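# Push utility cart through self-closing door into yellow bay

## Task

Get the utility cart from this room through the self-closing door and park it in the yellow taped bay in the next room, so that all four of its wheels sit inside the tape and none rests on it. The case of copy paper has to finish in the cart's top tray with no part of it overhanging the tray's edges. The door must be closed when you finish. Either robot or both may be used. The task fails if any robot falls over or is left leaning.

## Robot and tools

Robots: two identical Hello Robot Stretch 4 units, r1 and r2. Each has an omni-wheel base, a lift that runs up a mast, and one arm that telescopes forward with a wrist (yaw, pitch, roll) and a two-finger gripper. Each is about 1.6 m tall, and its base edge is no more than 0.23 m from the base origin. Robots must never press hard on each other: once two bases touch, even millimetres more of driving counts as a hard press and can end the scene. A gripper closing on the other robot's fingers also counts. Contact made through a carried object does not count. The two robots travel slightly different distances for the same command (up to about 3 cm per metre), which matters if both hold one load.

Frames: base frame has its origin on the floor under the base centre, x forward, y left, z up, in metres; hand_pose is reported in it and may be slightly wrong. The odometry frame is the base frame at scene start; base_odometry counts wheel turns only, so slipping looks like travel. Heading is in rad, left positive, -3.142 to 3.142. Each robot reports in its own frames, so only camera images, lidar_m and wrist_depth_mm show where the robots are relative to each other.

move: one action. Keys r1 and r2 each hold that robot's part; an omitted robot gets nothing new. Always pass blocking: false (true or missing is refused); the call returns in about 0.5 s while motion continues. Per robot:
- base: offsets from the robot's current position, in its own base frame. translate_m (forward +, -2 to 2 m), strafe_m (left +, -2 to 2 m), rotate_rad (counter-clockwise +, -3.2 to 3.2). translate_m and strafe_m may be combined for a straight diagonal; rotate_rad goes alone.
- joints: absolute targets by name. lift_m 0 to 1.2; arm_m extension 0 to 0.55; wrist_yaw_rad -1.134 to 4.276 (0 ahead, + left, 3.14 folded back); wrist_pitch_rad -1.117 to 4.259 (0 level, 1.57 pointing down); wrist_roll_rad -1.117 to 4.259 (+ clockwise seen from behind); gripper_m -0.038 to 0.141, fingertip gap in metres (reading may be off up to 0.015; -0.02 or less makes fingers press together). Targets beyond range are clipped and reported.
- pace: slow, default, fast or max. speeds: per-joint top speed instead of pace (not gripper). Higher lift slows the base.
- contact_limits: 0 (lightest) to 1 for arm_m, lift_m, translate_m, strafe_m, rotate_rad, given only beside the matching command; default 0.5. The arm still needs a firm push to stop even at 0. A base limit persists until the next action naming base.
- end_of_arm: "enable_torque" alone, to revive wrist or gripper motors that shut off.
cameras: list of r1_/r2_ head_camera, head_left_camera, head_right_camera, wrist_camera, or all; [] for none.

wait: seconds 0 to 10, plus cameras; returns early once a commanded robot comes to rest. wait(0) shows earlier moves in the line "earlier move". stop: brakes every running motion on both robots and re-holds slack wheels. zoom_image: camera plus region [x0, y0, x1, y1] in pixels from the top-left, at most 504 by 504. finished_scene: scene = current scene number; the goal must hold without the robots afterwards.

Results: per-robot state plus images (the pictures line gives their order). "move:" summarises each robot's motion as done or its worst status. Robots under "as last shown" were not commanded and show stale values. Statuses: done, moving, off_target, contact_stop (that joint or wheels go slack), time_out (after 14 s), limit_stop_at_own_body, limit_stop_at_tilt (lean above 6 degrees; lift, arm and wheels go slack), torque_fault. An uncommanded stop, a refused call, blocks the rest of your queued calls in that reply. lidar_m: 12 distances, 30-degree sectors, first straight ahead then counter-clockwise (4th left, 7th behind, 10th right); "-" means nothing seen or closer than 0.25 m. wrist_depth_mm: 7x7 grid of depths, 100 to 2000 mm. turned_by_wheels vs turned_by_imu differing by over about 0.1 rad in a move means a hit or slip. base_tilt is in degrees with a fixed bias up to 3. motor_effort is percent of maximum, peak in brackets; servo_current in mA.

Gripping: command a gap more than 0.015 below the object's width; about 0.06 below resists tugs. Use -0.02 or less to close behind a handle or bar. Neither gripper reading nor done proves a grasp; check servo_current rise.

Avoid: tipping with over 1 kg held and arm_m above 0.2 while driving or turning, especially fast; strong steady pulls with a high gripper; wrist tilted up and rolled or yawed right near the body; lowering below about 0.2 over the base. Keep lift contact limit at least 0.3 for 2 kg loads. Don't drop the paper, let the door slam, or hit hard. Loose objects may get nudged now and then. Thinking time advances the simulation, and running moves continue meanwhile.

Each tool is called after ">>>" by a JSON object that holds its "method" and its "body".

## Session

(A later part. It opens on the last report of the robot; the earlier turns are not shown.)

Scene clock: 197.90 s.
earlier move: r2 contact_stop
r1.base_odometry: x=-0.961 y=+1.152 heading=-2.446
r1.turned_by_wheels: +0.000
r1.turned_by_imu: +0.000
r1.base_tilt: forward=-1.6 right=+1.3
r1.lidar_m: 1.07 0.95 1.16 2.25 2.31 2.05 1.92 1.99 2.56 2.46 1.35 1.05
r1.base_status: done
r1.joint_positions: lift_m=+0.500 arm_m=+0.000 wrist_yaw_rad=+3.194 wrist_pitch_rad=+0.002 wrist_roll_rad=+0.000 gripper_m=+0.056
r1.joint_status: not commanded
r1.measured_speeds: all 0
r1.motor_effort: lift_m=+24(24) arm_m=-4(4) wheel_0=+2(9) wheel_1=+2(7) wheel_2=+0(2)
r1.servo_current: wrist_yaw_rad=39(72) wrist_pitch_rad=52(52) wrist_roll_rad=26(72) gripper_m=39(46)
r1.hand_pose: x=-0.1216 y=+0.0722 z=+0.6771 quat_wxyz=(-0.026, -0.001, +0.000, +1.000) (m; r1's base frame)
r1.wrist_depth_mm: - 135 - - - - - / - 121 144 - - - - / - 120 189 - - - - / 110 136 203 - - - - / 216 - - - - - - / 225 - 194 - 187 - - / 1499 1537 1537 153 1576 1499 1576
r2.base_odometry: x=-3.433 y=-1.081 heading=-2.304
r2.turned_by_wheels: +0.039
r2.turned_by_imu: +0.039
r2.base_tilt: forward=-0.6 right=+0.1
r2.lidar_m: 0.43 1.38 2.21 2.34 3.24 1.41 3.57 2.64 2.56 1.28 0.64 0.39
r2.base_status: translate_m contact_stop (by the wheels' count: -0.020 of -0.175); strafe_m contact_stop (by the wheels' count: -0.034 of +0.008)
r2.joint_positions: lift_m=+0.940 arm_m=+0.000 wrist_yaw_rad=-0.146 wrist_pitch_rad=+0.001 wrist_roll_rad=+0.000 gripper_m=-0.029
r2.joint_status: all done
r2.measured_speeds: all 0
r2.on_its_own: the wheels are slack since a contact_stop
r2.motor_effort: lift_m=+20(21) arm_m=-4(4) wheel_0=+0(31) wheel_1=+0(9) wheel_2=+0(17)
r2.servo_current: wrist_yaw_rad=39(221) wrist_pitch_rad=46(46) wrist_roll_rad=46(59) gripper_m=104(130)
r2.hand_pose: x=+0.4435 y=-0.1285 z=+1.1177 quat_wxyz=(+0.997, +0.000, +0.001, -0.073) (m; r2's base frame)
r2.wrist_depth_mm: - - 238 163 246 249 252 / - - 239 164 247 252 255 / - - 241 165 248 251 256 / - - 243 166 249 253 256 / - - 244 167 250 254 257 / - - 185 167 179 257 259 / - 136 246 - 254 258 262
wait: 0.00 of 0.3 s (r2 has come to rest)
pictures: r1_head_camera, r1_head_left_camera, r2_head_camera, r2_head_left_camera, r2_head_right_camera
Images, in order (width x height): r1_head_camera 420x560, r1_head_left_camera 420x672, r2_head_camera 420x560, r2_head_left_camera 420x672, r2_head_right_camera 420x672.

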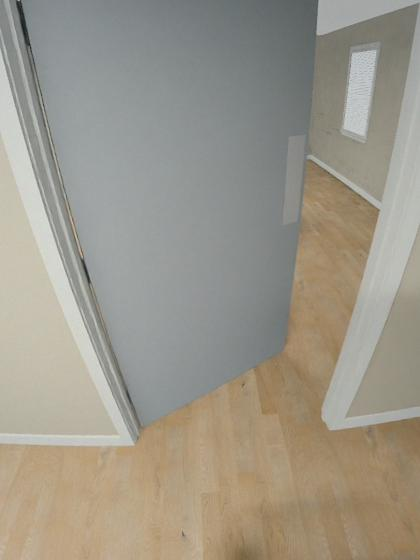

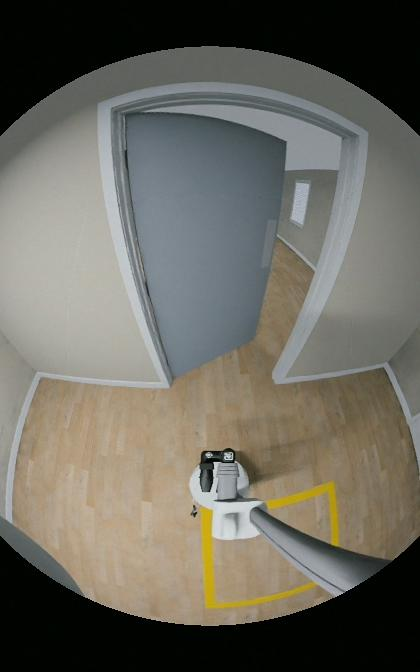

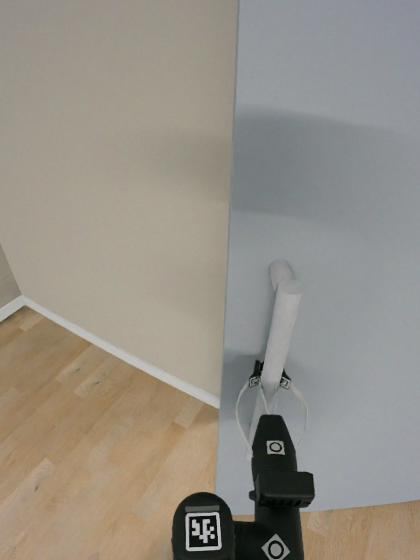

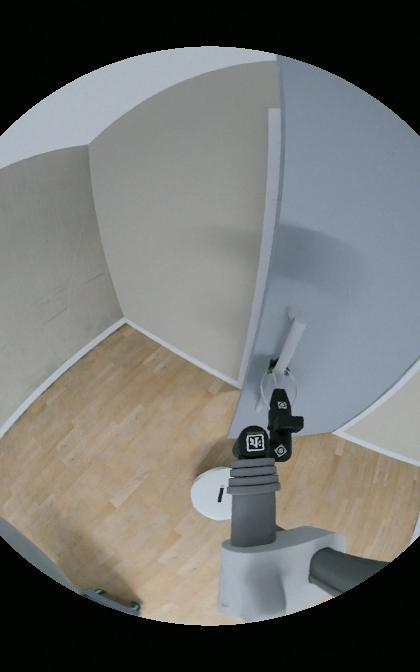

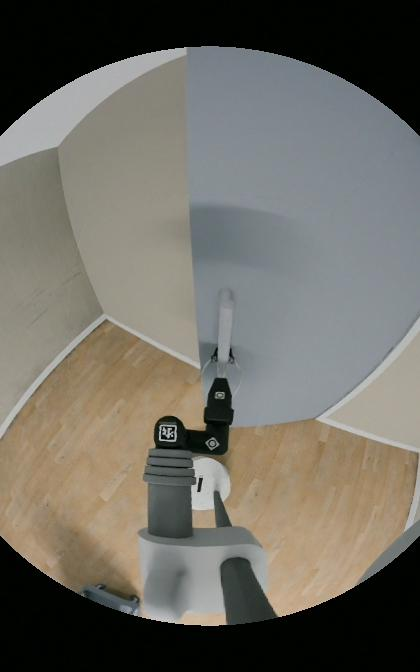

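>>> {"method": "move", "body": {"blocking": false, "r2": {"base":{"translate_m":-0.153,"strafe_m":0.04},"pace":"slow","contact_limits":{"translate_m":0.8}}, "cameras": []}}

>>> {"method": "wait", "body": {"seconds": 4, "cameras": ["r2_wrist_camera"]}}

Scene clock: 208.67 s.
move: r2 moving
r1: as last shown
r1.lidar_m: 1.08 0.95 1.16 2.25 2.32 2.02 1.90 1.99 2.57 2.44 1.34 1.03
r1.motor_effort: lift_m=+24(24) arm_m=-4(4) wheel_0=+2(2) wheel_1=+1(2) wheel_2=+0(0)
r1.servo_current: wrist_yaw_rad=39(59) wrist_pitch_rad=46(46) wrist_roll_rad=52(59) gripper_m=39(46)
r1.wrist_depth_mm: - 135 - - - - - / - 121 144 - - - - / - 120 188 - - - - / 110 135 203 - - - - / 214 - - - - - - / 225 - 195 - 188 - - / 1537 1576 1499 153 1576 1464 1618
r2.base_odometry: x=-3.423 y=-1.074 heading=-2.304
r2.turned_by_wheels: +0.000
r2.turned_by_imu: +0.000
r2.base_tilt: forward=-0.6 right=+0.1
r2.lidar_m: 0.42 1.39 2.18 2.32 3.23 1.42 3.59 2.62 2.52 1.30 0.66 0.40
r2.base_status: translate_m moving; strafe_m moving
r2.joint_positions: lift_m=+0.940 arm_m=+0.000 wrist_yaw_rad=-0.146 wrist_pitch_rad=+0.001 wrist_roll_rad=+0.000 gripper_m=-0.029
r2.joint_status: not commanded
r2.measured_speeds: translate_m=-0.049 strafe_m=+0.013 rotate_rad=+0.000 lift_m=+0.000 arm_m=+0.000 wrist_yaw_rad=+0.000 wrist_pitch_rad=+0.000 wrist_roll_rad=+0.000
r2.motor_effort: lift_m=+20(21) arm_m=-4(4) wheel_0=-18(18) wheel_1=-8(8) wheel_2=+17(17)
r2.servo_current: wrist_yaw_rad=46(46) wrist_pitch_rad=46(46) wrist_roll_rad=46(52) gripper_m=111(117)
r2.contact_limits: translate_m 0.8
r2.hand_pose: x=+0.4435 y=-0.1285 z=+1.1177 quat_wxyz=(+0.997, +0.000, +0.001, -0.073) (m; r2's base frame)
r2.wrist_depth_mm: - - 238 163 246 252 256 / - - 239 164 248 251 257 / - - 239 165 250 253 258 / - - 241 166 250 255 259 / - - 243 167 252 257 262 / - - 184 169 178 259 262 / - 135 245 - 256 259 264
pictures: none
No camera images: "cameras" was empty.

Scene clock: 211.00 s.
earlier move: r2 done
r1.base_odometry: x=-0.961 y=+1.152 heading=-2.446
r1.turned_by_wheels: +0.000
r1.turned_by_imu: +0.000
r1.base_tilt: forward=-1.6 right=+1.3
r1.lidar_m: 1.11 0.94 1.17 2.26 2.29 2.03 1.90 2.00 2.55 2.43 1.37 1.03
r1.base_status: not commanded
r1.joint_positions: lift_m=+0.500 arm_m=+0.000 wrist_yaw_rad=+3.194 wrist_pitch_rad=+0.002 wrist_roll_rad=+0.000 gripper_m=+0.056
r1.joint_status: not commanded
r1.measured_speeds: all 0
r1.motor_effort: lift_m=+24(24) arm_m=-4(4) wheel_0=+2(2) wheel_1=+2(2) wheel_2=+0(0)
r1.servo_current: wrist_yaw_rad=52(65) wrist_pitch_rad=39(52) wrist_roll_rad=52(65) gripper_m=46(52)
r1.hand_pose: x=-0.1216 y=+0.0722 z=+0.6771 quat_wxyz=(-0.026, -0.001, +0.000, +1.000) (m; r1's base frame)
r1.wrist_depth_mm: - 135 - - - - - / - 121 144 - - - - / - 121 188 - - - - / 110 135 203 - - - - / 215 - - - - - - / 225 - 193 - 188 - - / 1576 1537 1576 153 1618 1499 1576
r2.base_odometry: x=-3.302 y=-0.995 heading=-2.305
r2.turned_by_wheels: +0.000
r2.turned_by_imu: -0.331
r2.base_tilt: forward=+0.0 right=+0.4
r2.lidar_m: 0.42 1.17 1.95 2.12 2.44 3.88 1.30 3.13 2.64 2.28 1.13 0.40
r2.base_status: done
r2.joint_positions: lift_m=+0.940 arm_m=+0.000 wrist_yaw_rad=-0.151 wrist_pitch_rad=-0.001 wrist_roll_rad=+0.000 gripper_m=-0.029
r2.joint_status: not commanded
r2.measured_speeds: translate_m=+0.000 strafe_m=+0.000 rotate_rad=+0.001 lift_m=+0.000 arm_m=+0.000 wrist_yaw_rad=+0.015 wrist_pitch_rad=+0.000 wrist_roll_rad=+0.000
r2.motor_effort: lift_m=+19(21) arm_m=-4(4) wheel_0=-18(32) wheel_1=-5(9) wheel_2=+12(18)
r2.servo_current: wrist_yaw_rad=52(78) wrist_pitch_rad=46(46) wrist_roll_rad=52(59) gripper_m=117(117)
r2.contact_limits: translate_m 0.8
r2.hand_pose: x=+0.4429 y=-0.1299 z=+1.1183 quat_wxyz=(+0.997, +0.000, +0.000, -0.076) (m; r2's base frame)
r2.wrist_depth_mm: - 202 222 163 294 355 - / - 203 222 166 296 355 - / - 201 223 166 297 359 - / - 205 224 165 306 359 - / - 202 225 168 307 364 - / - 206 185 168 179 377 - / - 122 221 - 319 345 -
wait: 2.33 of 4 s (r2 has come to rest)
pictures: r2_wrist_camera
Images, in order (width x height): r2_wrist_camera 616x392.

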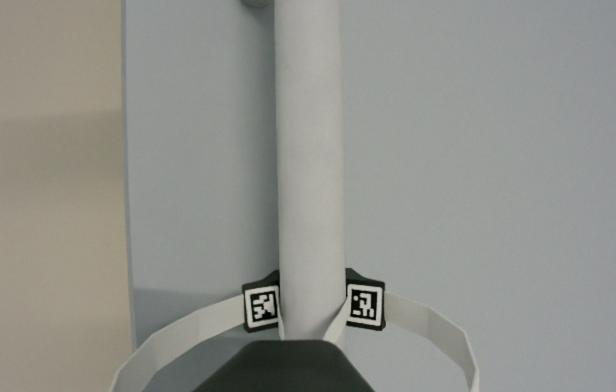

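>>> {"method": "wait", "body": {"seconds": 0, "cameras": ["r2_head_camera","r2_head_left_camera","r2_head_right_camera"]}}

>>> {"method": "zoom_image", "body": {"camera": "r2_head_left_camera", "region": [0, 380, 300, 650]}}

>>> {"method": "zoom_image", "body": {"camera": "r2_head_right_camera", "region": [0, 380, 300, 650]}}

Scene clock: 215.63 s.
r1.base_odometry: x=-0.961 y=+1.152 heading=-2.446
r1.turned_by_wheels: +0.000
r1.turned_by_imu: +0.000
r1.base_tilt: forward=-1.6 right=+1.3
r1.lidar_m: 1.13 0.94 1.16 2.27 2.30 2.04 1.91 1.97 2.58 2.46 1.35 1.04
r1.base_status: not commanded
r1.joint_positions: lift_m=+0.500 arm_m=+0.000 wrist_yaw_rad=+3.194 wrist_pitch_rad=+0.002 wrist_roll_rad=+0.000 gripper_m=+0.056
r1.joint_status: not commanded
r1.measured_speeds: all 0
r1.motor_effort: lift_m=+24(24) arm_m=-4(4) wheel_0=+1(2) wheel_1=+2(2) wheel_2=+0(0)
r1.servo_current: wrist_yaw_rad=46(65) wrist_pitch_rad=39(52) wrist_roll_rad=46(65) gripper_m=46(52)
r1.hand_pose: x=-0.1216 y=+0.0722 z=+0.6771 quat_wxyz=(-0.026, -0.001, +0.000, +1.000) (m; r1's base frame)
r1.wrist_depth_mm: - 135 - - - - - / - 122 144 - - - - / - 120 188 - - - - / 110 135 203 - - - - / 216 - - - - - - / 225 - 193 - 187 - - / 1537 1576 1537 154 1618 1499 1618
r2.base_odometry: x=-3.301 y=-0.995 heading=-2.304
r2.turned_by_wheels: +0.001
r2.turned_by_imu: -0.177
r2.base_tilt: forward=-0.6 right=+0.1
r2.lidar_m: 0.40 1.08 1.53 2.06 2.15 3.08 1.33 1.37 2.74 2.68 1.42 0.37
r2.base_status: done
r2.joint_positions: lift_m=+0.940 arm_m=+0.000 wrist_yaw_rad=-0.142 wrist_pitch_rad=-0.001 wrist_roll_rad=+0.000 gripper_m=-0.029
r2.joint_status: not commanded
r2.measured_speeds: all 0
r2.motor_effort: lift_m=+19(21) arm_m=-4(4) wheel_0=-4(32) wheel_1=-5(9) wheel_2=+11(18)
r2.servo_current: wrist_yaw_rad=65(78) wrist_pitch_rad=39(46) wrist_roll_rad=39(59) gripper_m=111(117)
r2.contact_limits: translate_m 0.8
r2.hand_pose: x=+0.4440 y=-0.1273 z=+1.1183 quat_wxyz=(+0.997, +0.000, +0.000, -0.071) (m; r2's base frame)
r2.wrist_depth_mm: - 188 220 163 338 - - / - 190 222 164 338 - - / - 194 223 166 338 - - / - 195 224 166 338 - - / - 195 224 167 340 - - / - 191 186 167 180 - - / - 187 219 - 357 - -
pictures: r2_head_camera, r2_head_left_camera, r2_head_right_camera
Images, in order (width x height): r2_head_camera 420x560, r2_head_left_camera 420x672, r2_head_right_camera 420x672.

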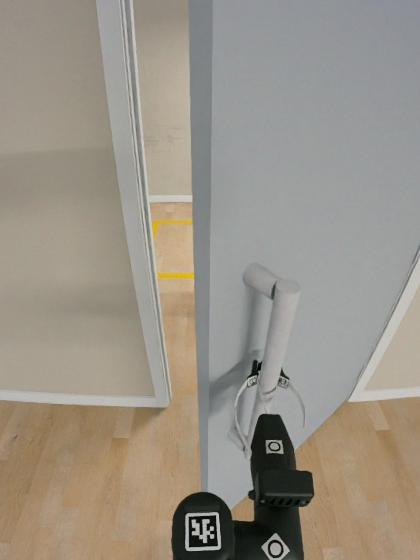

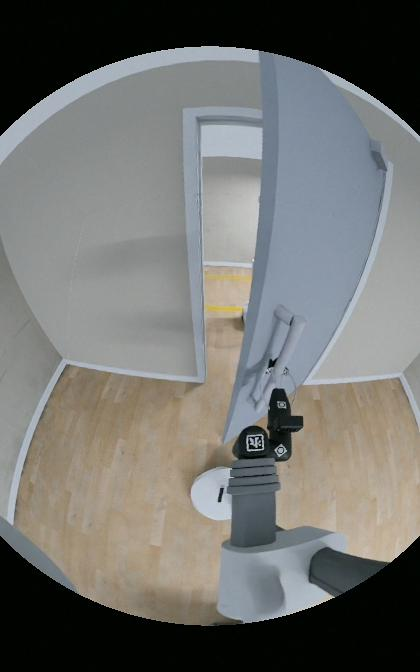

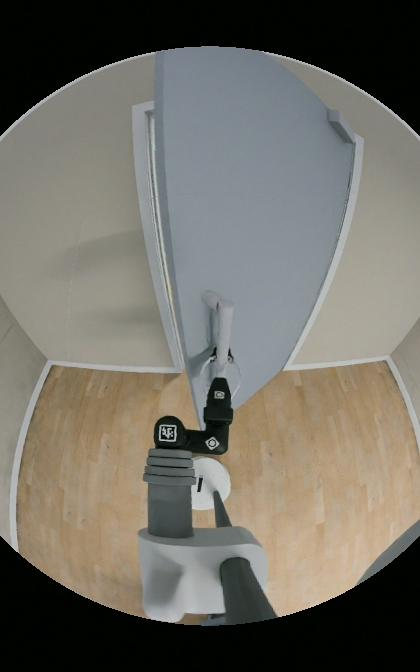

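Scaled by 1.680 from the camera's 420x672 image, which has a finer 600x960 frame.

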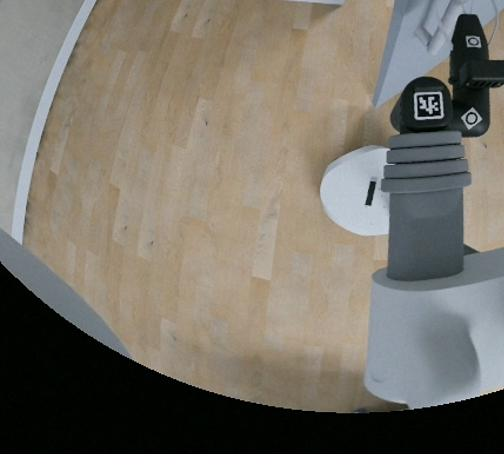

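Scaled by 1.680 from the camera's 420x672 image, which has a finer 600x960 frame.

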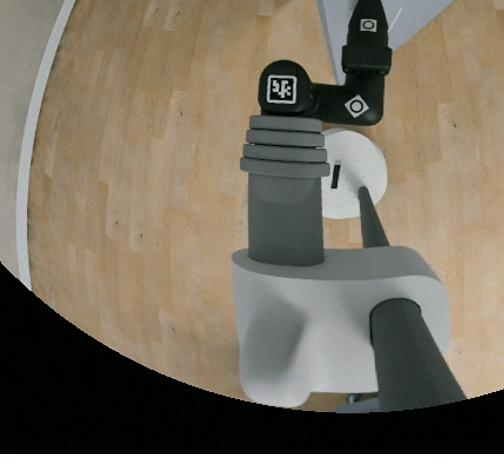

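>>> {"method": "move", "body": {"blocking": false, "r2": {"base":{"translate_m":-0.1,"strafe_m":-0.198},"joints":{"wrist_yaw_rad":0.225},"pace":"slow","speeds":{"wrist_yaw_rad":0.17}}, "cameras": []}}

>>> {"method": "wait", "body": {"seconds": 4, "cameras": ["r2_wrist_camera","r2_head_camera"]}}

Scene clock: 265.20 s.
move: r2 moving
r1: as last shown
r1.lidar_m: 1.11 0.93 1.17 2.26 2.30 2.04 1.91 2.01 2.56 2.46 1.36 1.04
r1.servo_current: wrist_yaw_rad=59(65) wrist_pitch_rad=46(46) wrist_roll_rad=59(65) gripper_m=39(46)
r1.wrist_depth_mm: - 135 - - - - - / - 121 144 - - - - / - 120 188 - - - - / 110 135 204 - - - - / 215 - - - - - - / 225 - 193 - 187 - - / 1537 1537 1499 153 1618 1499 1618
r2.base_odometry: x=-3.306 y=-0.983 heading=-2.303
r2.turned_by_wheels: +0.001
r2.turned_by_imu: -0.008
r2.base_tilt: forward=-0.7 right=+0.1
r2.lidar_m: 0.40 1.09 1.54 2.07 2.19 3.07 1.34 1.35 2.77 2.66 1.39 0.37
r2.base_status: translate_m moving; strafe_m moving
r2.joint_positions: lift_m=+0.940 arm_m=+0.000 wrist_yaw_rad=-0.073 wrist_pitch_rad=-0.001 wrist_roll_rad=+0.000 gripper_m=-0.029
r2.joint_status: wrist_yaw_rad moving
r2.measured_speeds: translate_m=-0.022 strafe_m=-0.042 rotate_rad=-0.003 lift_m=+0.000 arm_m=+0.000 wrist_yaw_rad=+0.170 wrist_pitch_rad=+0.000 wrist_roll_rad=+0.000
r2.motor_effort: lift_m=+19(19) arm_m=-4(4) wheel_0=+0(7) wheel_1=-8(11) wheel_2=+19(20)
r2.servo_current: wrist_yaw_rad=39(78) wrist_pitch_rad=39(46) wrist_roll_rad=46(52) gripper_m=104(117)
r2.hand_pose: x=+0.4522 y=-0.1081 z=+1.1183 quat_wxyz=(+0.999, +0.000, +0.000, -0.036) (m; r2's base frame)
r2.wrist_depth_mm: - 195 221 163 320 379 - / - 195 222 164 320 382 - / - 196 223 165 322 384 - / - 196 224 166 322 387 - / - 198 224 168 325 387 - / - 198 184 167 181 - - / - 143 215 - 338 - -
pictures: none
No camera images: "cameras" was empty.

Scene clock: 268.20 s.
earlier move: r2 done
r1.base_odometry: x=-0.961 y=+1.152 heading=-2.446
r1.turned_by_wheels: +0.000
r1.turned_by_imu: +0.000
r1.base_tilt: forward=-1.6 right=+1.3
r1.lidar_m: 1.16 0.93 1.17 2.26 2.33 2.03 1.92 1.98 2.59 2.45 1.36 1.05
r1.base_status: not commanded
r1.joint_positions: lift_m=+0.500 arm_m=+0.000 wrist_yaw_rad=+3.194 wrist_pitch_rad=+0.002 wrist_roll_rad=+0.000 gripper_m=+0.056
r1.joint_status: not commanded
r1.measured_speeds: all 0
r1.motor_effort: lift_m=+24(24) arm_m=-4(4) wheel_0=+2(2) wheel_1=+1(2) wheel_2=+0(0)
r1.servo_current: wrist_yaw_rad=59(72) wrist_pitch_rad=46(52) wrist_roll_rad=26(72) gripper_m=33(46)
r1.hand_pose: x=-0.1216 y=+0.0722 z=+0.6771 quat_wxyz=(-0.026, -0.001, +0.000, +1.000) (m; r1's base frame)
r1.wrist_depth_mm: - 135 - - - - - / - 121 144 - - - - / - 120 189 - - - - / 110 136 203 - - - - / 216 - - - - - - / 225 - 193 - 187 - - / 1499 1499 1499 153 1618 1464 1537
r2.base_odometry: x=-3.382 y=-0.789 heading=-2.301
r2.turned_by_wheels: +0.002
r2.turned_by_imu: -0.005
r2.base_tilt: forward=-0.7 right=+0.0
r2.lidar_m: 0.39 0.44 1.61 2.25 2.37 3.30 1.18 3.49 2.59 2.48 1.55 0.71
r2.base_status: done
r2.joint_positions: lift_m=+0.940 arm_m=+0.000 wrist_yaw_rad=+0.245 wrist_pitch_rad=-0.001 wrist_roll_rad=+0.000 gripper_m=-0.029
r2.joint_status: all done
r2.measured_speeds: all 0
r2.on_its_own: wrist_yaw_rad is at rest, and its servo_current (117 mA) is outside its rest range (0 to 104 mA)
r2.motor_effort: lift_m=+19(19) arm_m=-4(4) wheel_0=+19(20) wheel_1=-2(15) wheel_2=+16(21)
r2.servo_current: wrist_yaw_rad=117(117) wrist_pitch_rad=39(46) wrist_roll_rad=52(59) gripper_m=111(124)
r2.hand_pose: x=+0.4719 y=-0.0150 z=+1.1183 quat_wxyz=(+0.993, +0.000, +0.000, +0.122) (m; r2's base frame)
r2.wrist_depth_mm: - 213 224 259 286 327 373 / - 213 224 264 289 325 373 / - 214 226 262 287 329 375 / - 215 227 264 290 330 375 / - 216 228 168 290 330 377 / - 211 179 168 287 334 382 / - 140 229 - 286 349 387
wait: 3.00 of 4 s (r2 has come to rest)
pictures: r2_head_camera, r2_wrist_camera
Images, in order (width x height): r2_head_camera 420x560, r2_wrist_camera 616x392.

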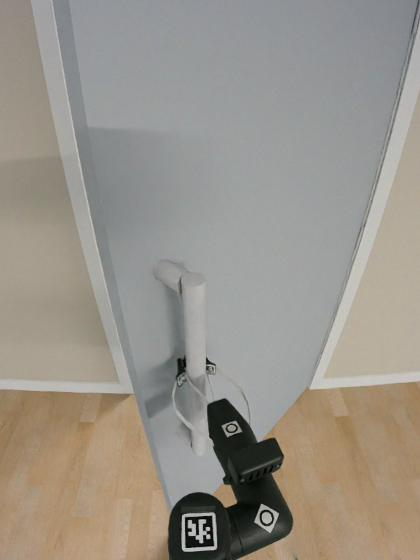

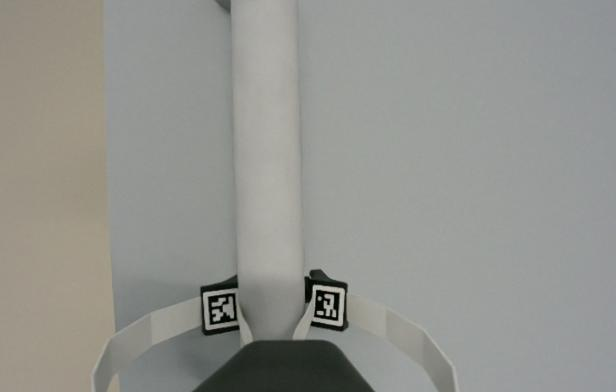

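>>> {"method": "move", "body": {"blocking": false, "r2": {"base":{"translate_m":-0.032,"strafe_m":-0.2},"joints":{"wrist_yaw_rad":0.6},"pace":"slow","speeds":{"wrist_yaw_rad":0.17}}, "cameras": []}}

>>> {"method": "wait", "body": {"seconds": 4, "cameras": ["r2_wrist_camera","r2_head_camera"]}}

Scene clock: 276.07 s.
move: r2 moving
r1: as last shown
r1.lidar_m: 1.16 0.95 1.16 2.24 2.33 2.04 1.91 2.01 2.58 2.45 1.33 1.04
r1.motor_effort: lift_m=+24(24) arm_m=-3(4) wheel_0=+1(2) wheel_1=+2(2) wheel_2=+0(0)
r1.servo_current: wrist_yaw_rad=52(59) wrist_pitch_rad=46(52) wrist_roll_rad=52(52) gripper_m=39(46)
r1.wrist_depth_mm: - 135 - - - - - / - 121 144 - - - - / - 120 188 - - - - / 110 136 203 - - - - / 215 - - - - - - / 226 - 195 - 187 - - / 1537 1499 1537 153 1537 1397 1618
r2.base_odometry: x=-3.390 y=-0.778 heading=-2.299
r2.turned_by_wheels: +0.002
r2.turned_by_imu: +0.003
r2.base_tilt: forward=-0.7 right=+0.0
r2.lidar_m: 0.40 0.42 1.66 2.26 2.40 3.30 1.21 3.43 2.58 2.47 1.56 0.75
r2.base_status: translate_m moving; strafe_m moving
r2.joint_positions: lift_m=+0.940 arm_m=+0.000 wrist_yaw_rad=+0.314 wrist_pitch_rad=-0.001 wrist_roll_rad=+0.000 gripper_m=-0.029
r2.joint_status: wrist_yaw_rad moving
r2.measured_speeds: translate_m=-0.007 strafe_m=-0.052 rotate_rad=-0.003 lift_m=+0.000 arm_m=+0.000 wrist_yaw_rad=+0.166 wrist_pitch_rad=+0.000 wrist_roll_rad=+0.000
r2.motor_effort: lift_m=+19(19) arm_m=-4(4) wheel_0=+21(23) wheel_1=-4(9) wheel_2=+17(17)
r2.servo_current: wrist_yaw_rad=91(98) wrist_pitch_rad=39(46) wrist_roll_rad=52(59) gripper_m=111(111)
r2.hand_pose: x=+0.4722 y=+0.0060 z=+1.1183 quat_wxyz=(+0.988, +0.000, +0.000, +0.156) (m; r2's base frame)
r2.wrist_depth_mm: - 215 226 254 274 307 342 / - 216 227 164 278 309 345 / - 219 227 165 278 310 345 / - 220 229 172 278 310 345 / - 221 229 172 281 312 349 / - 219 182 167 277 315 351 / - - 230 - 289 325 353
pictures: none
No camera images: "cameras" was empty.

Scene clock: 279.33 s.
earlier move: r2 contact_stop
r1.base_odometry: x=-0.961 y=+1.152 heading=-2.446
r1.turned_by_wheels: +0.000
r1.turned_by_imu: +0.000
r1.base_tilt: forward=-1.6 right=+1.3
r1.lidar_m: 1.14 0.95 1.16 2.25 2.30 2.04 1.92 2.00 2.60 2.45 1.34 1.05
r1.base_status: not commanded
r1.joint_positions: lift_m=+0.500 arm_m=+0.000 wrist_yaw_rad=+3.194 wrist_pitch_rad=+0.002 wrist_roll_rad=+0.000 gripper_m=+0.056
r1.joint_status: not commanded
r1.measured_speeds: all 0
r1.motor_effort: lift_m=+24(24) arm_m=-4(4) wheel_0=+2(2) wheel_1=+1(2) wheel_2=+0(0)
r1.servo_current: wrist_yaw_rad=46(65) wrist_pitch_rad=46(52) wrist_roll_rad=39(65) gripper_m=33(46)
r1.hand_pose: x=-0.1216 y=+0.0722 z=+0.6771 quat_wxyz=(-0.026, -0.001, +0.000, +1.000) (m; r1's base frame)
r1.wrist_depth_mm: - 135 - - - - - / - 121 144 - - - - / - 120 188 - - - - / 110 135 203 - - - - / 215 - - - - - - / 224 - 195 - 188 - - / 1499 1537 1537 153 1576 1430 1661
r2.base_odometry: x=-3.500 y=-0.690 heading=-2.119
r2.turned_by_wheels: +0.179
r2.turned_by_imu: +0.236
r2.base_tilt: forward=-0.6 right=+0.1
r2.lidar_m: 0.41 0.47 2.22 2.40 2.84 1.26 1.20 2.71 2.33 2.20 1.27 0.64
r2.base_status: translate_m contact_stop (by the wheels' count: +0.004 of -0.032); strafe_m contact_stop (by the wheels' count: -0.158 of -0.200)
r2.joint_positions: lift_m=+0.940 arm_m=+0.000 wrist_yaw_rad=+0.593 wrist_pitch_rad=-0.001 wrist_roll_rad=+0.000 gripper_m=-0.029
r2.joint_status: all done
r2.measured_speeds: all 0
r2.on_its_own: the wheels are slack since a contact_stop
r2.motor_effort: lift_m=+19(19) arm_m=-3(4) wheel_0=+0(33) wheel_1=+0(9) wheel_2=+0(19)
r2.servo_current: wrist_yaw_rad=65(150) wrist_pitch_rad=46(46) wrist_roll_rad=52(65) gripper_m=98(111)
r2.hand_pose: x=+0.4589 y=+0.0887 z=+1.1183 quat_wxyz=(+0.956, +0.000, +0.000, +0.292) (m; r2's base frame)
r2.wrist_depth_mm: - - 247 163 236 230 224 / - - 250 163 236 230 226 / - - 252 166 237 231 226 / - - 253 165 240 233 229 / - - 255 167 240 233 229 / - - 183 168 179 235 231 / - - 256 - 241 234 232
wait: 3.27 of 4 s (r2 has come to rest)
pictures: r2_head_camera, r2_wrist_camera
Images, in order (width x height): r2_head_camera 420x560, r2_wrist_camera 616x392.

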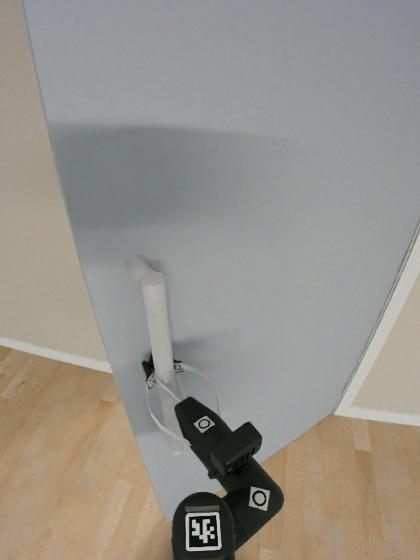

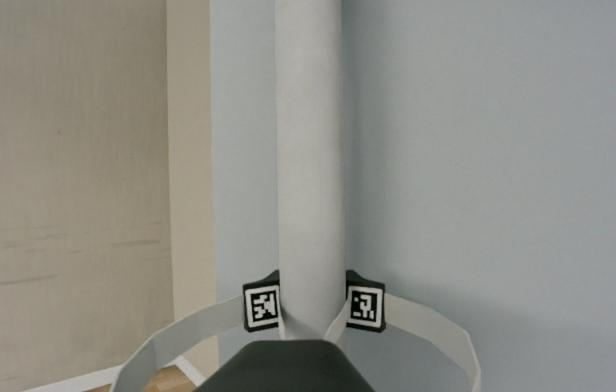

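>>> {"method": "wait", "body": {"seconds": 0, "cameras": ["r2_head_left_camera","r2_head_right_camera","r1_head_camera"]}}

>>> {"method": "zoom_image", "body": {"camera": "r2_head_right_camera", "region": [20, 400, 390, 660]}}

Scene clock: 286.53 s.
r1.base_odometry: x=-0.961 y=+1.152 heading=-2.446
r1.turned_by_wheels: +0.000
r1.turned_by_imu: +0.000
r1.base_tilt: forward=-1.6 right=+1.3
r1.lidar_m: 1.14 0.96 1.14 2.24 2.33 2.05 1.91 1.98 2.59 2.45 1.34 1.05
r1.base_status: not commanded
r1.joint_positions: lift_m=+0.500 arm_m=+0.000 wrist_yaw_rad=+3.194 wrist_pitch_rad=+0.002 wrist_roll_rad=+0.000 gripper_m=+0.056
r1.joint_status: not commanded
r1.measured_speeds: all 0
r1.motor_effort: lift_m=+24(24) arm_m=-4(4) wheel_0=+1(2) wheel_1=+1(2) wheel_2=+0(0)
r1.servo_current: wrist_yaw_rad=52(65) wrist_pitch_rad=46(52) wrist_roll_rad=26(65) gripper_m=46(46)
r1.hand_pose: x=-0.1216 y=+0.0722 z=+0.6771 quat_wxyz=(-0.026, -0.001, +0.000, +1.000) (m; r1's base frame)
r1.wrist_depth_mm: - 135 - - - - - / - 121 144 - - - - / - 121 189 - - - - / 110 136 203 - - - - / 215 - - - - - - / 224 - 193 - 187 - - / 1537 1576 1537 153 1618 1464 1618
r2.base_odometry: x=-3.500 y=-0.690 heading=-2.119
r2.turned_by_wheels: +0.000
r2.turned_by_imu: +0.000
r2.base_tilt: forward=-0.6 right=+0.1
r2.lidar_m: 0.39 0.45 2.24 2.41 2.80 1.27 1.23 2.72 2.34 2.17 1.25 0.65
r2.base_status: translate_m contact_stop (by the wheels' count: +0.004 of -0.032); strafe_m contact_stop (by the wheels' count: -0.158 of -0.200)
r2.joint_positions: lift_m=+0.940 arm_m=+0.000 wrist_yaw_rad=+0.593 wrist_pitch_rad=-0.001 wrist_roll_rad=+0.000 gripper_m=-0.029
r2.joint_status: all done
r2.measured_speeds: all 0
r2.on_its_own: the wheels are slack since a contact_stop
r2.motor_effort: lift_m=+18(19) arm_m=-3(4) wheel_0=+0(33) wheel_1=+0(9) wheel_2=+0(19)
r2.servo_current: wrist_yaw_rad=52(150) wrist_pitch_rad=33(46) wrist_roll_rad=46(65) gripper_m=98(111)
r2.hand_pose: x=+0.4589 y=+0.0887 z=+1.1183 quat_wxyz=(+0.956, +0.000, +0.000, +0.292) (m; r2's base frame)
r2.wrist_depth_mm: - - 248 163 236 230 225 / - - 250 163 236 229 225 / - - 251 166 238 232 226 / - - 253 165 240 234 227 / - - 254 167 240 235 229 / - - 183 167 179 234 230 / - - 256 - 242 234 231
pictures: r1_head_camera, r2_head_left_camera, r2_head_right_camera
Images, in order (width x height): r1_head_camera 420x560, r2_head_left_camera 420x672, r2_head_right_camera 420x672.

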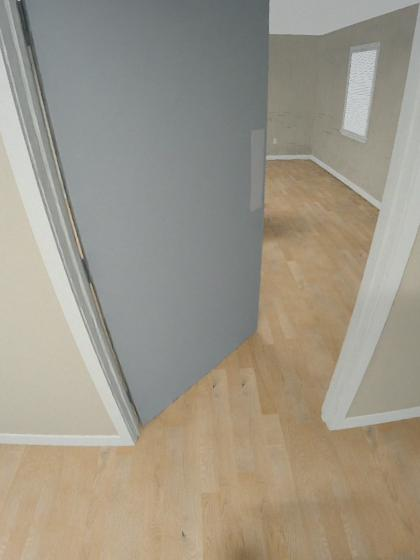

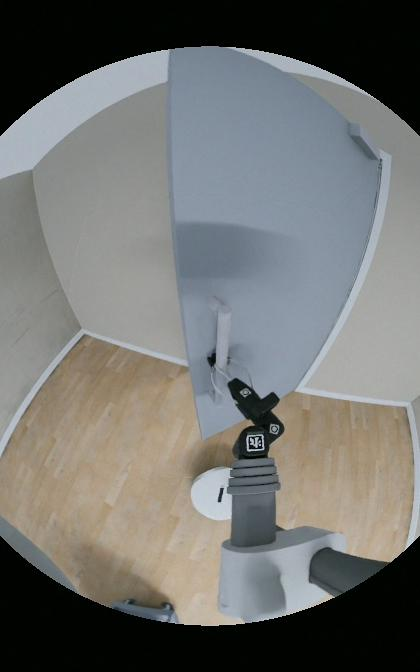

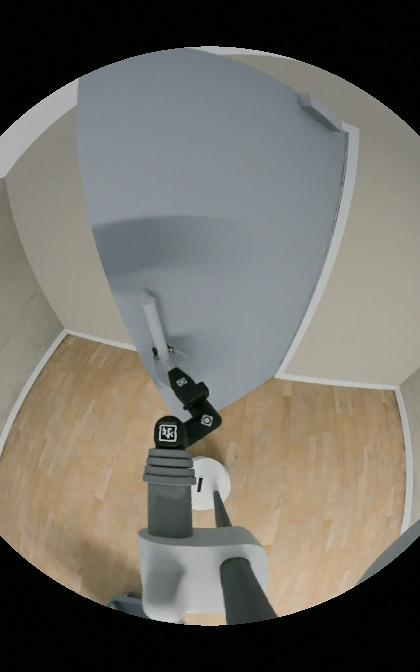

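Scaled by 1.362 from the camera's 420x672 image, which has a finer 600x960 frame.

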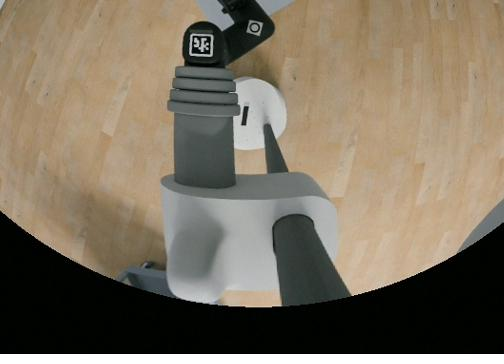

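>>> {"method": "move", "body": {"blocking": false, "r2": {"base":{"translate_m":-0.088,"strafe_m":-0.14},"joints":{"wrist_yaw_rad":0.76},"pace":"slow","speeds":{"wrist_yaw_rad":0.1}}, "cameras": []}}

>>> {"method": "wait", "body": {"seconds": 4, "cameras": ["r2_wrist_camera"]}}

Scene clock: 316.57 s.
move: r2 moving
r1: as last shown
r1.lidar_m: 1.15 0.95 1.15 2.26 2.32 2.02 1.90 1.97 2.57 2.45 1.34 1.06
r1.motor_effort: lift_m=+24(24) arm_m=-4(4) wheel_0=+2(2) wheel_1=+2(2) wheel_2=+0(0)
r1.servo_current: wrist_yaw_rad=39(59) wrist_pitch_rad=39(52) wrist_roll_rad=52(52) gripper_m=39(46)
r1.wrist_depth_mm: - 135 - - - - - / - 122 144 - - - - / - 121 189 - - - - / 110 135 203 - - - - / 216 - - - - - - / 224 - 194 - 187 - - / 1537 1464 1499 153 1576 1464 1618
r2.base_odometry: x=-3.505 y=-0.679 heading=-2.119
r2.turned_by_wheels: +0.000
r2.turned_by_imu: +0.001
r2.base_tilt: forward=-0.6 right=+0.1
r2.lidar_m: 0.40 0.47 2.23 2.43 2.80 1.25 1.22 2.69 2.32 2.20 1.28 0.68
r2.base_status: translate_m moving; strafe_m moving
r2.joint_positions: lift_m=+0.940 arm_m=+0.000 wrist_yaw_rad=+0.626 wrist_pitch_rad=-0.001 wrist_roll_rad=+0.000 gripper_m=-0.029
r2.joint_status: wrist_yaw_rad moving
r2.measured_speeds: translate_m=-0.026 strafe_m=-0.042 rotate_rad=+0.001 lift_m=+0.000 arm_m=+0.000 wrist_yaw_rad=+0.100 wrist_pitch_rad=+0.000 wrist_roll_rad=+0.000
r2.motor_effort: lift_m=+19(19) arm_m=-3(4) wheel_0=+1(4) wheel_1=-14(14) wheel_2=+16(16)
r2.servo_current: wrist_yaw_rad=85(137) wrist_pitch_rad=46(46) wrist_roll_rad=59(59) gripper_m=98(104)
r2.hand_pose: x=+0.4558 y=+0.0981 z=+1.1183 quat_wxyz=(+0.951, +0.000, +0.000, +0.308) (m; r2's base frame)
r2.wrist_depth_mm: - - 250 163 236 228 222 / - - 252 164 236 228 223 / - - 254 166 237 230 224 / - - 254 166 237 232 226 / - - 256 167 239 232 226 / - - 254 165 179 232 228 / - - 258 - 241 231 229
pictures: none
No camera images: "cameras" was empty.

Scene clock: 319.00 s.
earlier move: r2 done
r1.base_odometry: x=-0.961 y=+1.152 heading=-2.446
r1.turned_by_wheels: +0.000
r1.turned_by_imu: +0.000
r1.base_tilt: forward=-1.6 right=+1.3
r1.lidar_m: 1.20 0.93 1.17 2.24 2.31 2.03 1.91 2.00 2.57 2.44 1.35 1.06
r1.base_status: not commanded
r1.joint_positions: lift_m=+0.500 arm_m=+0.000 wrist_yaw_rad=+3.194 wrist_pitch_rad=+0.002 wrist_roll_rad=+0.000 gripper_m=+0.056
r1.joint_status: not commanded
r1.measured_speeds: all 0
r1.motor_effort: lift_m=+24(24) arm_m=-4(4) wheel_0=+1(2) wheel_1=+2(2) wheel_2=+0(0)
r1.servo_current: wrist_yaw_rad=39(65) wrist_pitch_rad=39(52) wrist_roll_rad=33(65) gripper_m=46(46)
r1.hand_pose: x=-0.1216 y=+0.0722 z=+0.6771 quat_wxyz=(-0.026, -0.001, +0.000, +1.000) (m; r1's base frame)
r1.wrist_depth_mm: - 135 - - - - - / - 121 144 - - - - / - 120 188 - - - - / 110 135 204 - - - - / 216 - - - - - - / 225 - 194 - 188 - - / 1499 1576 1576 153 1618 1464 1661
r2.base_odometry: x=-3.573 y=-0.542 heading=-2.118
r2.turned_by_wheels: +0.001
r2.turned_by_imu: +0.001
r2.base_tilt: forward=-0.7 right=+0.1
r2.lidar_m: 0.38 0.43 2.30 2.58 3.02 1.18 1.43 2.52 2.18 2.18 1.33 0.74
r2.base_status: done
r2.joint_positions: lift_m=+0.940 arm_m=+0.000 wrist_yaw_rad=+0.766 wrist_pitch_rad=-0.001 wrist_roll_rad=+0.000 gripper_m=-0.029
r2.joint_status: all done
r2.measured_speeds: all 0
r2.motor_effort: lift_m=+19(19) arm_m=-3(4) wheel_0=+11(15) wheel_1=-6(15) wheel_2=+12(17)
r2.servo_current: wrist_yaw_rad=52(150) wrist_pitch_rad=39(46) wrist_roll_rad=46(59) gripper_m=91(104)
r2.hand_pose: x=+0.4394 y=+0.1368 z=+1.1183 quat_wxyz=(+0.928, +0.000, +0.000, +0.374) (m; r2's base frame)
r2.wrist_depth_mm: - - 253 163 232 224 216 / - - 254 166 233 224 216 / - - 256 164 234 226 218 / - - 256 168 236 227 218 / - - 258 166 237 228 221 / - - 186 167 182 228 222 / - - 260 - 237 226 223
wait: 2.43 of 4 s (r2 has come to rest)
pictures: r2_wrist_camera
Images, in order (width x height): r2_wrist_camera 616x392.

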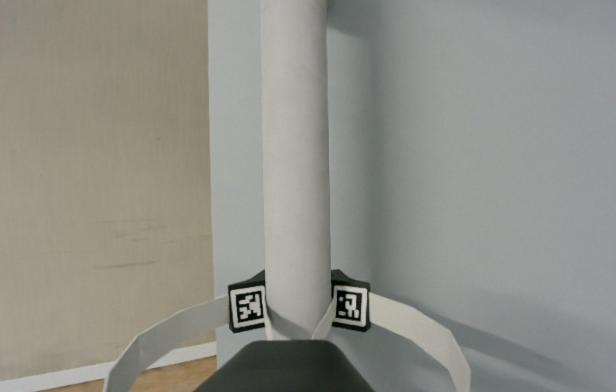

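Smooth. Continue.

>>> {"method": "move", "body": {"blocking": false, "r2": {"base":{"translate_m":-0.062,"strafe_m":-0.155},"joints":{"wrist_yaw_rad":0.93},"pace":"slow","speeds":{"wrist_yaw_rad":0.1}}, "cameras": []}}

>>> {"method": "wait", "body": {"seconds": 4, "cameras": ["r2_wrist_camera"]}}

>>> {"method": "move", "body": {"blocking": false, "r2": {"base":{"translate_m":-0.031,"strafe_m":-0.147},"joints":{"wrist_yaw_rad":1.09},"pace":"slow","speeds":{"wrist_yaw_rad":0.1}}, "cameras": []}}

>>> {"method": "wait", "body": {"seconds": 4, "cameras": ["r2_wrist_camera","r1_head_camera","r2_head_camera","r2_head_left_camera"]}}

Scene clock: 324.80 s.
move: r2 moving
r1: as last shown
r1.lidar_m: 1.17 0.94 1.18 2.25 2.32 2.02 1.90 1.96 2.57 2.44 1.33 1.03
r1.motor_effort: lift_m=+24(24) arm_m=-3(4) wheel_0=+1(2) wheel_1=+2(2) wheel_2=+0(0)
r1.servo_current: wrist_yaw_rad=52(59) wrist_pitch_rad=46(46) wrist_roll_rad=46(65) gripper_m=46(46)
r1.wrist_depth_mm: - 135 - - - - - / - 121 144 - - - - / - 120 188 - - - - / 110 135 203 - - - - / 215 - - - - - - / 225 - 194 - 187 - - / 1537 1537 1499 154 1576 1499 1576
r2.base_odometry: x=-3.581 y=-0.532 heading=-2.117
r2.turned_by_wheels: +0.001
r2.turned_by_imu: +0.002
r2.base_tilt: forward=-0.6 right=+0.0
r2.lidar_m: 0.43 0.40 2.32 2.58 2.99 1.17 1.45 2.52 2.16 2.17 1.35 0.74
r2.base_status: translate_m moving; strafe_m moving
r2.joint_positions: lift_m=+0.940 arm_m=+0.000 wrist_yaw_rad=+0.805 wrist_pitch_rad=-0.001 wrist_roll_rad=+0.000 gripper_m=-0.029
r2.joint_status: wrist_yaw_rad moving
r2.measured_speeds: translate_m=-0.018 strafe_m=-0.045 rotate_rad=-0.001 lift_m=+0.000 arm_m=+0.000 wrist_yaw_rad=+0.097 wrist_pitch_rad=+0.000 wrist_roll_rad=+0.000
r2.motor_effort: lift_m=+19(19) arm_m=-3(4) wheel_0=+12(15) wheel_1=-10(11) wheel_2=+16(16)
r2.servo_current: wrist_yaw_rad=85(104) wrist_pitch_rad=39(46) wrist_roll_rad=46(52) gripper_m=98(104)
r2.hand_pose: x=+0.4338 y=+0.1472 z=+1.1183 quat_wxyz=(+0.920, +0.000, +0.000, +0.392) (m; r2's base frame)
r2.wrist_depth_mm: - - 254 162 230 221 213 / - - 255 163 232 222 214 / - - 258 165 234 224 216 / - - 259 166 234 225 216 / - - 262 167 237 225 218 / - - 186 166 180 226 219 / - - 262 - 237 223 220
pictures: none
No camera images: "cameras" was empty.

Scene clock: 327.23 s.
earlier move: r2 done
r1.base_odometry: x=-0.961 y=+1.152 heading=-2.446
r1.turned_by_wheels: +0.000
r1.turned_by_imu: +0.000
r1.base_tilt: forward=-1.6 right=+1.3
r1.lidar_m: 1.26 0.95 1.16 2.24 2.30 2.02 1.91 1.99 2.57 2.46 1.32 1.05
r1.base_status: not commanded
r1.joint_positions: lift_m=+0.500 arm_m=+0.000 wrist_yaw_rad=+3.194 wrist_pitch_rad=+0.002 wrist_roll_rad=+0.000 gripper_m=+0.056
r1.joint_status: not commanded
r1.measured_speeds: all 0
r1.motor_effort: lift_m=+24(24) arm_m=-4(4) wheel_0=+1(2) wheel_1=+1(2) wheel_2=+0(0)
r1.servo_current: wrist_yaw_rad=39(72) wrist_pitch_rad=39(52) wrist_roll_rad=52(72) gripper_m=39(46)
r1.hand_pose: x=-0.1216 y=+0.0722 z=+0.6771 quat_wxyz=(-0.026, -0.001, +0.000, +1.000) (m; r1's base frame)
r1.wrist_depth_mm: - 135 - - - - - / - 121 144 - - - - / - 120 189 - - - - / 110 135 204 - - - - / 215 - - - - - - / 225 - 193 - 187 - - / 1499 1537 1499 153 1576 1430 1661
r2.base_odometry: x=-3.673 y=-0.409 heading=-2.115
r2.turned_by_wheels: +0.002
r2.turned_by_imu: +0.004
r2.base_tilt: forward=-0.7 right=+0.0
r2.lidar_m: 0.50 0.36 2.35 2.74 3.17 1.17 4.04 2.34 2.01 2.00 1.32 0.87
r2.base_status: done
r2.joint_positions: lift_m=+0.940 arm_m=+0.000 wrist_yaw_rad=+0.950 wrist_pitch_rad=-0.001 wrist_roll_rad=+0.000 gripper_m=-0.029
r2.joint_status: all done
r2.measured_speeds: all 0
r2.on_its_own: wrist_yaw_rad is at rest, and its servo_current (117 mA) is outside its rest range (0 to 104 mA)
r2.motor_effort: lift_m=+19(19) arm_m=-3(4) wheel_0=+23(24) wheel_1=-1(12) wheel_2=+14(17)
r2.servo_current: wrist_yaw_rad=117(124) wrist_pitch_rad=39(46) wrist_roll_rad=46(59) gripper_m=91(104)
r2.hand_pose: x=+0.4097 y=+0.1838 z=+1.1183 quat_wxyz=(+0.889, +0.000, +0.000, +0.457) (m; r2's base frame)
r2.wrist_depth_mm: - - 255 233 225 213 205 / - - 256 165 228 215 - / - - 257 236 229 216 208 / - - 259 175 231 218 208 / - - 260 173 230 219 210 / - - 181 167 227 220 211 / - - - - 230 216 212
wait: 2.43 of 4 s (r2 has come to rest)
pictures: r2_wrist_camera
Images, in order (width x height): r2_wrist_camera 616x392.

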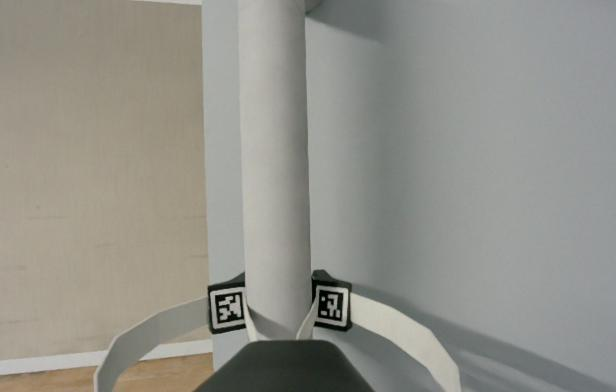

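Scene clock: 327.73 s.
move: r2 moving
r1: as last shown
r1.lidar_m: 1.27 0.96 1.16 2.25 2.32 2.06 1.91 1.99 2.57 2.45 1.36 1.04
r1.motor_effort: lift_m=+24(24) arm_m=-4(4) wheel_0=+1(2) wheel_1=+2(2) wheel_2=+0(0)
r1.servo_current: wrist_yaw_rad=52(59) wrist_pitch_rad=46(46) wrist_roll_rad=52(52) gripper_m=39(46)
r1.wrist_depth_mm: - 135 - - - - - / - 121 144 - - - - / - 120 189 - - - - / 110 135 203 - - - - / 216 - - - - - - / 224 - 194 - 187 - - / 1499 1576 1499 154 1576 1499 1661
r2.base_odometry: x=-3.683 y=-0.400 heading=-2.113
r2.turned_by_wheels: +0.003
r2.turned_by_imu: +0.004
r2.base_tilt: forward=-0.7 right=+0.0
r2.lidar_m: 0.50 0.37 2.39 2.76 3.23 1.20 4.01 2.32 2.00 2.00 1.35 0.89
r2.base_status: translate_m moving; strafe_m moving
r2.joint_positions: lift_m=+0.940 arm_m=+0.000 wrist_yaw_rad=+0.989 wrist_pitch_rad=-0.001 wrist_roll_rad=+0.000 gripper_m=-0.029
r2.joint_status: wrist_yaw_rad moving
r2.measured_speeds: translate_m=-0.009 strafe_m=-0.051 rotate_rad=+0.001 lift_m=+0.000 arm_m=+0.000 wrist_yaw_rad=+0.101 wrist_pitch_rad=+0.000 wrist_roll_rad=+0.000
r2.motor_effort: lift_m=+19(19) arm_m=-3(4) wheel_0=+25(25) wheel_1=-5(7) wheel_2=+15(15)
r2.servo_current: wrist_yaw_rad=104(156) wrist_pitch_rad=39(46) wrist_roll_rad=39(46) gripper_m=98(98)
r2.hand_pose: x=+0.4023 y=+0.1930 z=+1.1183 quat_wxyz=(+0.880, +0.000, +0.000, +0.475) (m; r2's base frame)
r2.wrist_depth_mm: - - - 171 224 212 204 / - - 259 164 227 214 - / - - 262 170 227 214 206 / - - 262 170 230 215 206 / - - - 166 231 216 207 / - - 185 167 226 218 208 / - - - - 229 214 209
pictures: none
No camera images: "cameras" was empty.

Scene clock: 330.47 s.
earlier move: r2 contact_stop
r1.base_odometry: x=-0.961 y=+1.152 heading=-2.446
r1.turned_by_wheels: +0.000
r1.turned_by_imu: +0.000
r1.base_tilt: forward=-1.6 right=+1.2
r1.lidar_m: 1.28 0.95 1.16 2.26 2.32 2.05 1.91 2.00 2.55 2.46 1.34 1.05
r1.base_status: not commanded
r1.joint_positions: lift_m=+0.500 arm_m=+0.000 wrist_yaw_rad=+3.194 wrist_pitch_rad=+0.002 wrist_roll_rad=+0.000 gripper_m=+0.056
r1.joint_status: not commanded
r1.measured_speeds: all 0
r1.motor_effort: lift_m=+24(24) arm_m=-4(4) wheel_0=+2(2) wheel_1=+2(2) wheel_2=+0(0)
r1.servo_current: wrist_yaw_rad=46(59) wrist_pitch_rad=46(52) wrist_roll_rad=78(78) gripper_m=39(46)
r1.hand_pose: x=-0.1216 y=+0.0722 z=+0.6771 quat_wxyz=(-0.026, -0.001, +0.000, +1.000) (m; r1's base frame)
r1.wrist_depth_mm: - 135 - - - - - / - 122 144 - - - - / - 120 188 - - - - / 110 136 203 - - - - / 216 - - - - - - / 224 - 194 - 188 - - / 1499 1537 1537 153 1618 1464 1618
r2.base_odometry: x=-3.765 y=-0.312 heading=-2.024
r2.turned_by_wheels: +0.088
r2.turned_by_imu: +0.116
r2.base_tilt: forward=-0.7 right=+0.1
r2.lidar_m: 0.52 0.38 2.85 2.91 1.31 1.24 3.19 2.09 1.87 1.92 1.27 0.88
r2.base_status: translate_m contact_stop (by the wheels' count: -0.035 of -0.031); strafe_m contact_stop (by the wheels' count: -0.129 of -0.147)
r2.joint_positions: lift_m=+0.940 arm_m=+0.000 wrist_yaw_rad=+1.089 wrist_pitch_rad=-0.001 wrist_roll_rad=+0.000 gripper_m=-0.029
r2.joint_status: wrist_yaw_rad off_target (ended at +1.119, target +1.090)
r2.measured_speeds: all 0
r2.on_its_own: the wheels are slack since a contact_stop
r2.motor_effort: lift_m=+19(19) arm_m=-4(4) wheel_0=+0(31) wheel_1=+0(7) wheel_2=+0(15)
r2.servo_current: wrist_yaw_rad=46(195) wrist_pitch_rad=39(52) wrist_roll_rad=39(59) gripper_m=91(104)
r2.hand_pose: x=+0.3819 y=+0.2151 z=+1.1183 quat_wxyz=(+0.855, +0.000, +0.000, +0.518) (m; r2's base frame)
r2.wrist_depth_mm: - - - 162 224 208 196 / - - - 164 227 210 198 / - - - 165 228 211 200 / - - - 165 229 211 201 / - - - 169 230 213 201 / - - 184 167 181 213 202 / - - - - 229 207 203
wait: 2.73 of 4 s (r2 has come to rest)
pictures: r1_head_camera, r2_head_camera, r2_head_left_camera, r2_wrist_camera
Images, in order (width x height): r1_head_camera 420x560, r2_head_camera 420x560, r2_head_left_camera 420x672, r2_wrist_camera 616x392.

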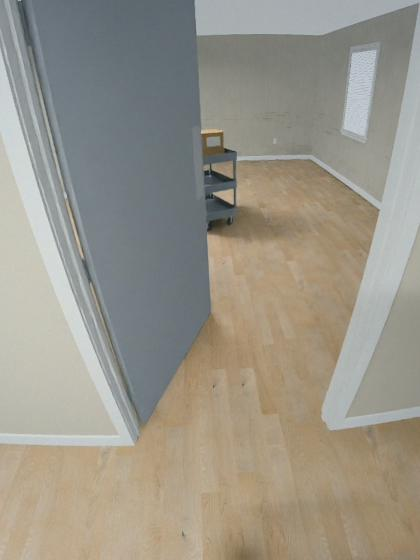

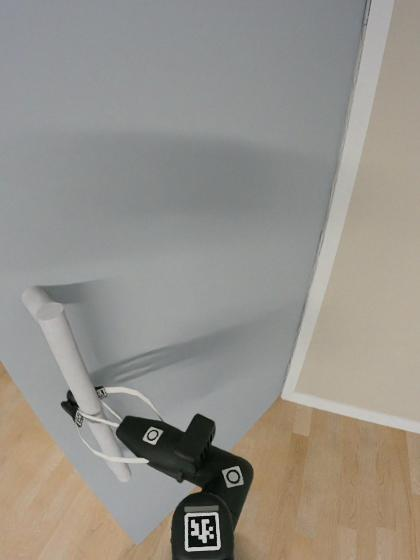

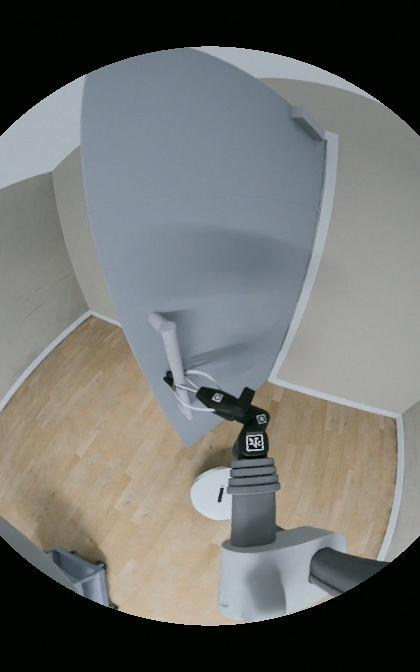

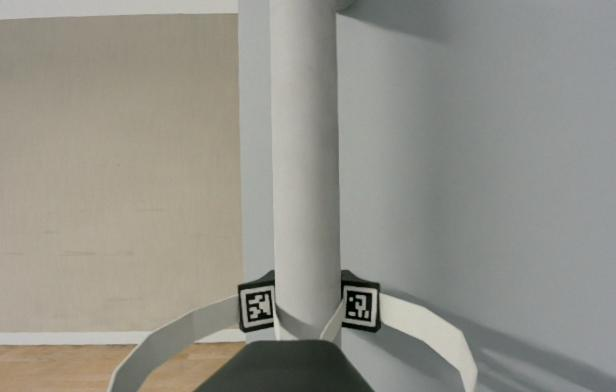

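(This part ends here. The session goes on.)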